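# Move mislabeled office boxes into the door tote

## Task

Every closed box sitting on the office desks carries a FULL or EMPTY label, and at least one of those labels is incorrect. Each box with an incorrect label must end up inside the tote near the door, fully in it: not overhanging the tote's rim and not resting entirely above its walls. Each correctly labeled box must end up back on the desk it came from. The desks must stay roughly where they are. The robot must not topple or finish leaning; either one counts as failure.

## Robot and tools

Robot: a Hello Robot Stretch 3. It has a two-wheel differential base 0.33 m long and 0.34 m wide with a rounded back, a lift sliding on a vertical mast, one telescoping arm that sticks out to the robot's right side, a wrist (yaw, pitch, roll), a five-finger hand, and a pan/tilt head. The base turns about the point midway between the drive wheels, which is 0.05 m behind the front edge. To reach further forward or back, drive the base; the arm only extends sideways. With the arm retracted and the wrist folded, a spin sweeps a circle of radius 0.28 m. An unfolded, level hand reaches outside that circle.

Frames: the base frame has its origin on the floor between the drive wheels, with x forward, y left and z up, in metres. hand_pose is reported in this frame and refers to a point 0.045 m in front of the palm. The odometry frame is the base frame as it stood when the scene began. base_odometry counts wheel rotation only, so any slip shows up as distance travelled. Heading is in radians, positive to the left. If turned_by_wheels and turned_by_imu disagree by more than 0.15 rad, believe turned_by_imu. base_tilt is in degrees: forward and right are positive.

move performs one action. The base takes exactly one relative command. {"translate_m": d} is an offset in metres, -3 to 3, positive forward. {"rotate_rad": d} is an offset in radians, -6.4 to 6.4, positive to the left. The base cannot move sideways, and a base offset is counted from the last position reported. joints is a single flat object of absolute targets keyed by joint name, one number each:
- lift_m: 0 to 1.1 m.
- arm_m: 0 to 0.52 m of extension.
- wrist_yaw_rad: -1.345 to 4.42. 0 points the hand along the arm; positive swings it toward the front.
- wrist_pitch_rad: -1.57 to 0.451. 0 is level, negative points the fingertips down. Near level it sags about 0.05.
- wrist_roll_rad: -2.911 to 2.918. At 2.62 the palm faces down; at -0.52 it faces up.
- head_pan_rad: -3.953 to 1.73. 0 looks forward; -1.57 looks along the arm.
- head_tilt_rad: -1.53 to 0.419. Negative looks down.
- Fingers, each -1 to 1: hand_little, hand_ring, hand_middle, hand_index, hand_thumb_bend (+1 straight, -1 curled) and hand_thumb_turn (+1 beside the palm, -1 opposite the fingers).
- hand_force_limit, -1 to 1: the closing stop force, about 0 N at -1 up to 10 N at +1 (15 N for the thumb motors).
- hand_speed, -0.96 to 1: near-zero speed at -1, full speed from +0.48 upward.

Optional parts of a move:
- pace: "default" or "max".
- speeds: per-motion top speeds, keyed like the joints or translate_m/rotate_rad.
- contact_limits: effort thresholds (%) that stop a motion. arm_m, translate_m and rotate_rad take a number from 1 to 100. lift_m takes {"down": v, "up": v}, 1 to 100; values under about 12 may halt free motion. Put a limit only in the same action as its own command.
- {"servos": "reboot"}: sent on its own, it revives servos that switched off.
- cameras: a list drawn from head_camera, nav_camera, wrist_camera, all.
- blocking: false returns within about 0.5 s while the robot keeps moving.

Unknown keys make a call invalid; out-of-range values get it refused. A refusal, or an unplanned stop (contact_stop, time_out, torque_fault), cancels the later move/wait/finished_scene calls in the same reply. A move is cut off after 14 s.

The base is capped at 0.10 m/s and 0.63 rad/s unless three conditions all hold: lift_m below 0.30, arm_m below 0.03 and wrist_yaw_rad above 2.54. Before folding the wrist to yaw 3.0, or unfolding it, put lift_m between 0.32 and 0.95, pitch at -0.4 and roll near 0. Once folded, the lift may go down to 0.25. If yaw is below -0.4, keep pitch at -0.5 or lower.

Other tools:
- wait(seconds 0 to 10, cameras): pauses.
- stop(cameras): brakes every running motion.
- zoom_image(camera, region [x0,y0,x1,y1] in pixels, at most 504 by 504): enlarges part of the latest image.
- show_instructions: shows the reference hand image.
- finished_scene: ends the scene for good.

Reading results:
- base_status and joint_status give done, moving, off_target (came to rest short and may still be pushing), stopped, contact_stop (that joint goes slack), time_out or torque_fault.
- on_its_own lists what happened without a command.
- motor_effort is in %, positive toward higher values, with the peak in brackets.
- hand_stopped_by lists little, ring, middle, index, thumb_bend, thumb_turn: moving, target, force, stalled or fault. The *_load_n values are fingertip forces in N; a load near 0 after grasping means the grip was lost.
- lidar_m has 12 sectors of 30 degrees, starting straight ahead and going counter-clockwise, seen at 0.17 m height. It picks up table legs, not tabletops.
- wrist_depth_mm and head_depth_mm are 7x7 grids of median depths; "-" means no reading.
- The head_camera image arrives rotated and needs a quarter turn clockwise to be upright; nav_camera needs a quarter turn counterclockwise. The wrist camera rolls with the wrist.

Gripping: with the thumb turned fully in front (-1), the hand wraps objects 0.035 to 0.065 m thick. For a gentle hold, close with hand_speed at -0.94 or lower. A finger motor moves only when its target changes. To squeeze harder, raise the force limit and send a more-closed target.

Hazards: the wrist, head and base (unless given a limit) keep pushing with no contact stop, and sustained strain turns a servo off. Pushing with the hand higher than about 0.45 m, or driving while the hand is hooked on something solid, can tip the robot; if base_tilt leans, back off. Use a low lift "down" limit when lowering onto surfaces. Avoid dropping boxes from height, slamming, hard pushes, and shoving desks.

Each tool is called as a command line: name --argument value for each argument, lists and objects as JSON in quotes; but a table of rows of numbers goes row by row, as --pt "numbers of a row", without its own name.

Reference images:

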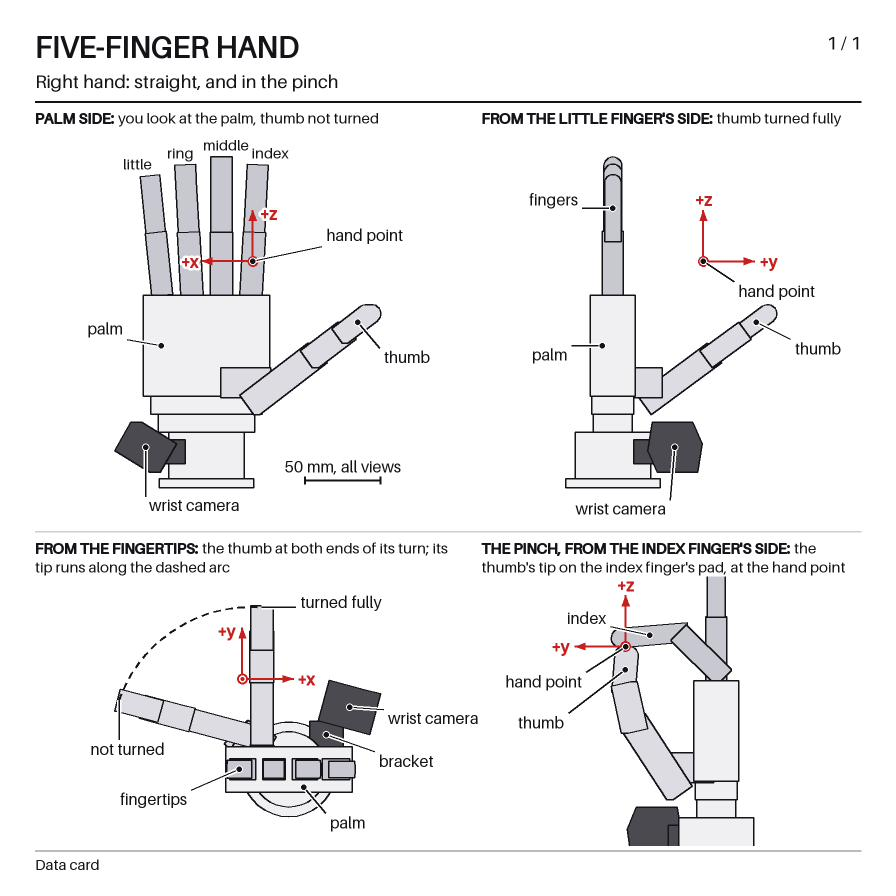

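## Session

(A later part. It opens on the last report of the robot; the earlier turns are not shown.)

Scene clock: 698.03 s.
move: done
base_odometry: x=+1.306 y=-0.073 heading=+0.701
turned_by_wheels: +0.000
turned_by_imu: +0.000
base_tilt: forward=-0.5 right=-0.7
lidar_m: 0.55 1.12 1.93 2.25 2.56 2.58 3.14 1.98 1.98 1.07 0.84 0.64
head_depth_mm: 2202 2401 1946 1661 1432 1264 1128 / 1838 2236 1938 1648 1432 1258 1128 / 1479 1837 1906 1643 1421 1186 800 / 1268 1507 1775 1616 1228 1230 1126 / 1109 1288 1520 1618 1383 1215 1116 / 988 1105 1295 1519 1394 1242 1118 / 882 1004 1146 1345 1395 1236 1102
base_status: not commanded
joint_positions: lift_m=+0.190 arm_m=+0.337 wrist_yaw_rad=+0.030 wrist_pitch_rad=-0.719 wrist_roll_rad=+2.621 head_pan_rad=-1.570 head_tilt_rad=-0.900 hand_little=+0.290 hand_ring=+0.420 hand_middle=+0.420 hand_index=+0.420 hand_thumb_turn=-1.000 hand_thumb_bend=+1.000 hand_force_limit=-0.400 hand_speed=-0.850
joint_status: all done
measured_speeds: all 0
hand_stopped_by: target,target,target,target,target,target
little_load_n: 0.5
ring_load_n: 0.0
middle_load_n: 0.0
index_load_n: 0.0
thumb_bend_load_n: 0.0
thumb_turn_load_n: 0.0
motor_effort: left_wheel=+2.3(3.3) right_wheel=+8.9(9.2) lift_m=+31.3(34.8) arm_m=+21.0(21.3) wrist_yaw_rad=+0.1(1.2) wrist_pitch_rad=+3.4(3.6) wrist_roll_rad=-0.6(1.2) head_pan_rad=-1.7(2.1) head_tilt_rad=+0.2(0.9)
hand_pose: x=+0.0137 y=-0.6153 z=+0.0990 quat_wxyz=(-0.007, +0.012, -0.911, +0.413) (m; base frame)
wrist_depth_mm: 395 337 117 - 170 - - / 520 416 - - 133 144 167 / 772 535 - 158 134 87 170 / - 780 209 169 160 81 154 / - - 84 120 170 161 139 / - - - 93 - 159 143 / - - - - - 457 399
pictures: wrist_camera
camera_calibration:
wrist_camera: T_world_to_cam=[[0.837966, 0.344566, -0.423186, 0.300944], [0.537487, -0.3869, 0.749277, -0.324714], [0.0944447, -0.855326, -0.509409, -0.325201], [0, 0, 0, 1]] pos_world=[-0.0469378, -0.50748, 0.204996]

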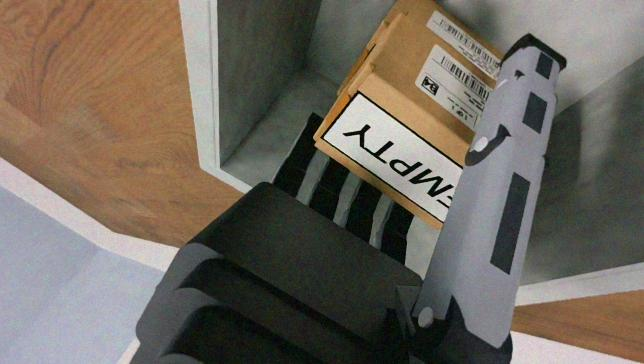

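Box stays on A2. Raise.

move --joints '{"lift_m": 0.25}' --speeds '{"lift_m": 0.04}' --cameras '["wrist_camera"]'

move --joints '{"lift_m": 0.45}'

move --joints '{"lift_m": 0.7, "arm_m": 0.02}' --cameras '["head_camera", "wrist_camera"]'

zoom_image --camera "head_camera" --region '[520, 170, 740, 340]'

Scene clock: 700.30 s.
move: done
base_odometry: x=+1.306 y=-0.073 heading=+0.701
turned_by_wheels: +0.000
turned_by_imu: +0.000
base_tilt: forward=-0.4 right=-0.6
lidar_m: 0.55 1.12 1.93 2.26 2.56 2.59 3.15 1.98 1.97 1.06 0.84 0.64
head_depth_mm: 2226 2373 1951 1651 1428 1276 1139 / 1826 2242 1954 1660 1432 1260 1135 / 1482 1820 1915 1635 1372 1187 727 / 1272 1495 1779 1627 1190 1230 1122 / 1107 1277 1523 1611 1376 1223 1117 / 980 1108 1296 1518 1389 1232 1114 / 883 997 1156 1348 1386 1240 1107
base_status: not commanded
joint_positions: lift_m=+0.250 arm_m=+0.337 wrist_yaw_rad=+0.030 wrist_pitch_rad=-0.721 wrist_roll_rad=+2.621 head_pan_rad=-1.570 head_tilt_rad=-0.900 hand_little=+0.290 hand_ring=+0.420 hand_middle=+0.420 hand_index=+0.420 hand_thumb_turn=-1.000 hand_thumb_bend=+1.000 hand_force_limit=-0.400 hand_speed=-0.850
joint_status: all done
measured_speeds: all 0
hand_stopped_by: target,target,target,target,target,target
little_load_n: 0.0
ring_load_n: 0.0
middle_load_n: 0.0
index_load_n: 0.0
thumb_bend_load_n: 0.0
thumb_turn_load_n: 0.0
motor_effort: left_wheel=+3.1(3.3) right_wheel=+8.9(9.3) lift_m=+31.6(34.3) arm_m=+20.1(21.1) wrist_yaw_rad=-0.5(0.9) wrist_pitch_rad=+3.8(4.0) wrist_roll_rad=-1.1(1.3) head_pan_rad=-1.4(2.2) head_tilt_rad=-0.3(0.8)
hand_pose: x=+0.0136 y=-0.6149 z=+0.1587 quat_wxyz=(-0.007, +0.012, -0.911, +0.412) (m; base frame)
wrist_depth_mm: 507 419 355 - 161 174 192 / 667 517 419 - 181 159 177 / 971 677 526 180 202 87 169 / - 998 635 173 192 81 280 / - - 84 119 170 388 350 / - - - 93 - 475 416 / - - - - - - 436
pictures: wrist_camera
camera_calibration:
wrist_camera: T_world_to_cam=[[0.837922, 0.34537, -0.422619, 0.326486], [0.537574, -0.388396, 0.74844, -0.370086], [0.0943451, -0.854323, -0.511107, -0.293426], [0, 0, 0, 1]] pos_world=[-0.0469379, -0.507179, 0.264994]

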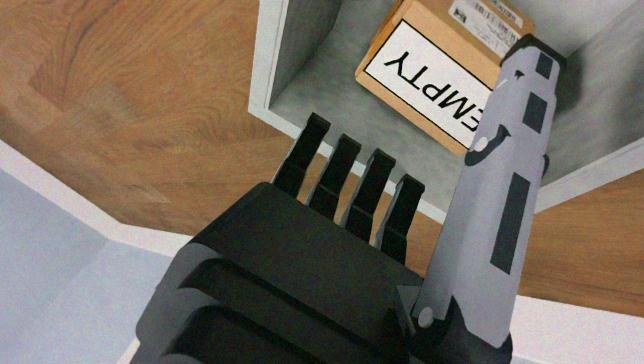

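Scene clock: 702.97 s.
move: done
base_odometry: x=+1.306 y=-0.073 heading=+0.701
turned_by_wheels: +0.000
turned_by_imu: +0.000
base_tilt: forward=-0.5 right=-0.6
lidar_m: 0.55 1.12 1.93 2.25 2.56 2.59 3.14 1.98 1.98 1.07 0.84 0.65
head_depth_mm: 2180 2379 1966 1644 1438 1267 1132 / 1822 2213 1948 1648 1434 1246 1117 / 1476 1837 1923 1632 718 623 583 / 1264 1498 1771 1619 1324 1236 1119 / 1112 1270 1531 1613 1377 1229 1124 / 984 1109 1294 1524 1393 1242 1107 / 884 999 1150 1349 1396 1232 1113
base_status: not commanded
joint_positions: lift_m=+0.450 arm_m=+0.337 wrist_yaw_rad=+0.030 wrist_pitch_rad=-0.723 wrist_roll_rad=+2.621 head_pan_rad=-1.570 head_tilt_rad=-0.900 hand_little=+0.290 hand_ring=+0.420 hand_middle=+0.420 hand_index=+0.420 hand_thumb_turn=-1.000 hand_thumb_bend=+1.000 hand_force_limit=-0.400 hand_speed=-0.850
joint_status: all done
measured_speeds: all 0
hand_stopped_by: target,target,target,target,target,target
little_load_n: 0.0
ring_load_n: 0.0
middle_load_n: 0.0
index_load_n: 0.0
thumb_bend_load_n: 0.0
thumb_turn_load_n: 0.0
motor_effort: left_wheel=+2.7(3.4) right_wheel=+8.9(9.3) lift_m=+32.5(34.9) arm_m=+19.7(20.5) wrist_yaw_rad=-0.3(1.2) wrist_pitch_rad=+3.8(4.3) wrist_roll_rad=-0.7(1.3) head_pan_rad=-1.3(2.0) head_tilt_rad=-0.9(1.3)
hand_pose: x=+0.0136 y=-0.6146 z=+0.3585 quat_wxyz=(-0.007, +0.012, -0.911, +0.411) (m; base frame)
wrist_depth_mm: 903 735 611 535 480 - 366 / - 929 744 616 543 - 412 / - - 921 656 643 88 467 / - - - 174 191 81 525 / - - 84 119 169 - - / - - - 93 - - - / - - - - - - -
pictures: none

Scene clock: 706.50 s.
move: done
base_odometry: x=+1.306 y=-0.073 heading=+0.701
turned_by_wheels: +0.000
turned_by_imu: +0.000
base_tilt: forward=-0.4 right=-0.7
lidar_m: 0.55 1.12 1.93 2.26 2.57 2.58 3.15 1.98 1.97 1.06 0.84 0.64
head_depth_mm: 2195 2370 1981 1635 1437 376 316 / 1824 2245 1959 1650 1416 355 324 / 1490 1817 1922 1628 1423 360 944 / 1266 1497 1789 1623 1302 404 949 / 1109 1282 1529 1620 1375 1220 1115 / 979 1112 1296 1517 1400 1233 1121 / 883 997 1156 1342 1388 1240 1104
base_status: not commanded
joint_positions: lift_m=+0.700 arm_m=+0.020 wrist_yaw_rad=+0.030 wrist_pitch_rad=-0.723 wrist_roll_rad=+2.621 head_pan_rad=-1.570 head_tilt_rad=-0.900 hand_little=+0.290 hand_ring=+0.420 hand_middle=+0.420 hand_index=+0.420 hand_thumb_turn=-1.000 hand_thumb_bend=+1.000 hand_force_limit=-0.400 hand_speed=-0.850
joint_status: all done
measured_speeds: all 0
hand_stopped_by: target,target,target,target,target,target
little_load_n: 0.0
ring_load_n: 0.0
middle_load_n: 0.0
index_load_n: 0.0
thumb_bend_load_n: 0.0
thumb_turn_load_n: 0.0
motor_effort: left_wheel=+2.4(3.6) right_wheel=+8.9(9.4) lift_m=+32.1(34.8) arm_m=-23.9(26.9) wrist_yaw_rad=-0.1(1.1) wrist_pitch_rad=+4.1(4.3) wrist_roll_rad=-1.1(1.3) head_pan_rad=+0.7(2.1) head_tilt_rad=-0.2(1.4)
hand_pose: x=+0.0136 y=-0.2975 z=+0.6085 quat_wxyz=(-0.007, +0.012, -0.912, +0.411) (m; base frame)
wrist_depth_mm: - - 971 835 668 623 581 / - - - 964 728 - 634 / - - - - 963 87 745 / - - - 174 192 80 - / - - 84 119 169 - - / - - - 93 - - - / - - - - - - -
pictures: head_camera (sideways), wrist_camera
camera_calibration:
head_camera: T_world_to_cam=[[-0.0674701, 0.798, -0.598869, 0.8054], [0.997477, 0.0406623, -0.0581952, 0.0722271], [-0.0220883, -0.601285, -0.79873, 0.992542], [0, 0, 0, 1]] pos_world=[0.00421911, -0.0488461, 1.27931]
wrist_camera: T_world_to_cam=[[0.837905, 0.346031, -0.422111, 0.406832], [0.537599, -0.389531, 0.747832, -0.583388], [0.0943477, -0.853539, -0.512416, 0.208598], [0, 0, 0, 1]] pos_world=[-0.0469379, -0.189977, 0.714893]

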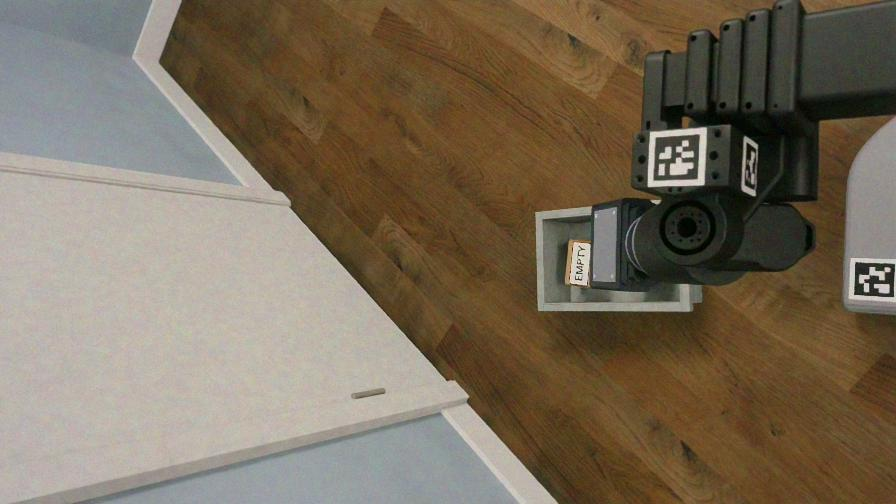

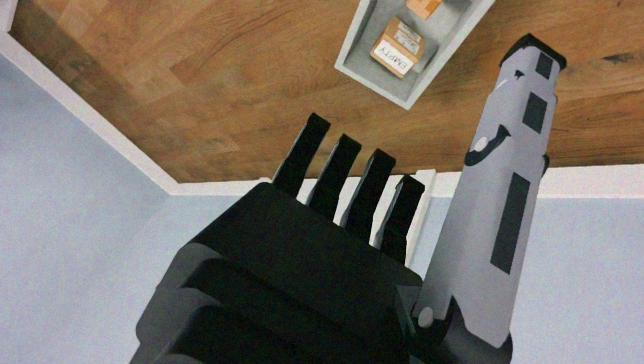

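Scaled by 2.291 from the camera's 896x504 image, which has a finer 1280x720 frame.

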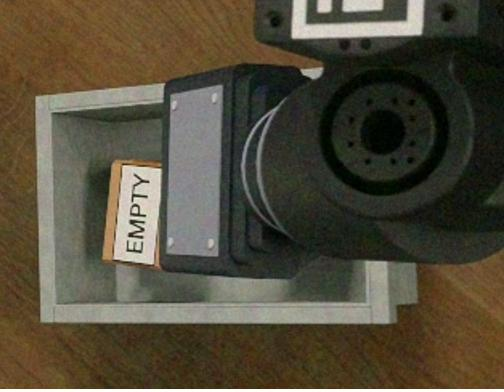

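zoom_image --camera "wrist_camera" --region '[320, 0, 520, 120]'

move --joints '{"lift_m": 1.0}' --cameras '["head_camera"]'

zoom_image --camera "head_camera" --region '[520, 170, 740, 340]'

Scaled by 2.520.

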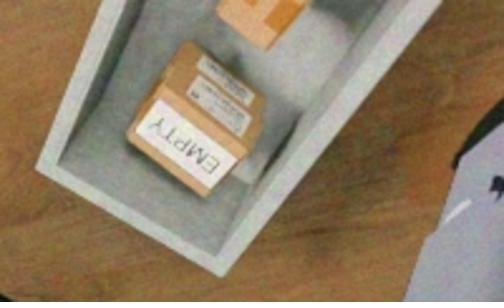

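Scene clock: 710.27 s.
move: done
base_odometry: x=+1.306 y=-0.073 heading=+0.701
turned_by_wheels: +0.000
turned_by_imu: +0.000
base_tilt: forward=-0.5 right=-0.7
lidar_m: 0.55 1.12 1.93 2.26 2.56 2.59 3.15 1.98 1.97 1.07 0.84 0.65
head_depth_mm: 2208 - - - - 1268 1132 / 1821 2154 - - - 1263 1130 / 1485 1637 - - - 1242 1133 / 1261 1486 1794 - 1337 1227 1122 / 1111 1285 1535 1620 1381 1227 1114 / 985 1113 1303 1504 1400 1237 1109 / 883 999 1154 1354 1396 1228 1106
base_status: not commanded
joint_positions: lift_m=+1.000 arm_m=+0.020 wrist_yaw_rad=+0.030 wrist_pitch_rad=-0.723 wrist_roll_rad=+2.621 head_pan_rad=-1.570 head_tilt_rad=-0.900 hand_little=+0.290 hand_ring=+0.420 hand_middle=+0.420 hand_index=+0.420 hand_thumb_turn=-1.000 hand_thumb_bend=+1.000 hand_force_limit=-0.400 hand_speed=-0.850
joint_status: all done
measured_speeds: all 0
hand_stopped_by: target,target,target,target,target,target
little_load_n: 0.0
ring_load_n: 0.5
middle_load_n: 0.0
index_load_n: 0.0
thumb_bend_load_n: 0.0
thumb_turn_load_n: 0.0
motor_effort: left_wheel=+2.7(3.3) right_wheel=+8.8(9.3) lift_m=+32.9(34.9) arm_m=-21.5(23.8) wrist_yaw_rad=-0.5(1.1) wrist_pitch_rad=+4.1(4.3) wrist_roll_rad=-1.0(1.3) head_pan_rad=+0.4(1.6) head_tilt_rad=+0.3(1.7)
hand_pose: x=+0.0136 y=-0.2975 z=+0.9085 quat_wxyz=(-0.007, +0.012, -0.912, +0.411) (m; base frame)
wrist_depth_mm: - - - - - 909 824 / - - - - - - 909 / - - - - - 88 - / - - - 175 191 80 - / - - 84 120 169 - - / - - - 93 - - - / - - - - - - -
pictures: head_camera (sideways)
camera_calibration:
head_camera: T_world_to_cam=[[-0.0674701, 0.798, -0.598869, 0.8054], [0.997477, 0.0406623, -0.0581952, 0.0722271], [-0.0220883, -0.601285, -0.79873, 0.992542], [0, 0, 0, 1]] pos_world=[0.00421911, -0.0488461, 1.27931]

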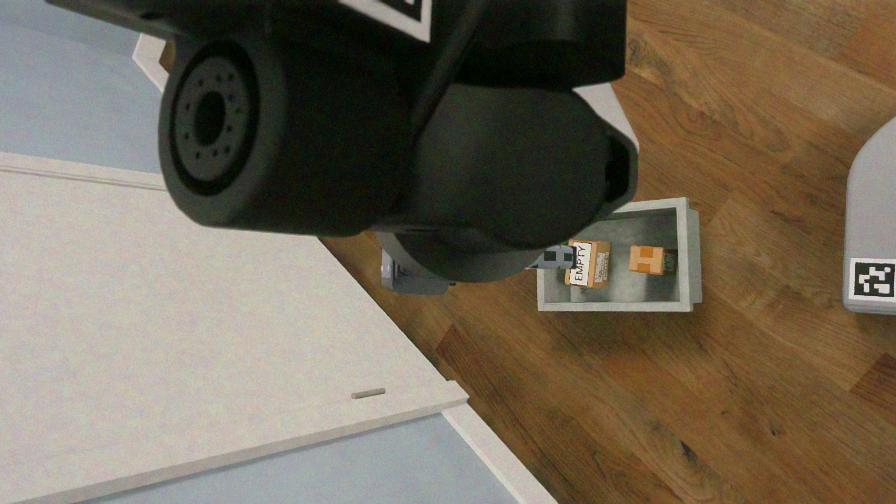

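Scaled by 2.291 from the camera's 896x504 image, which has a finer 1280x720 frame.

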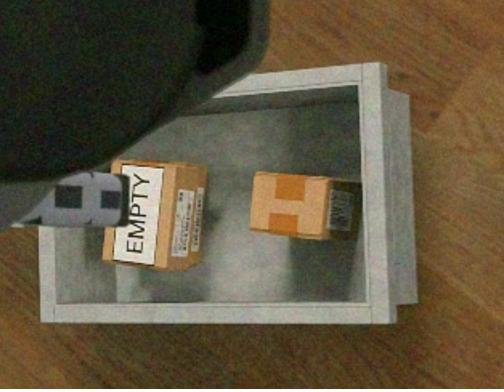

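finished_scene

The scene is finished: the task was done.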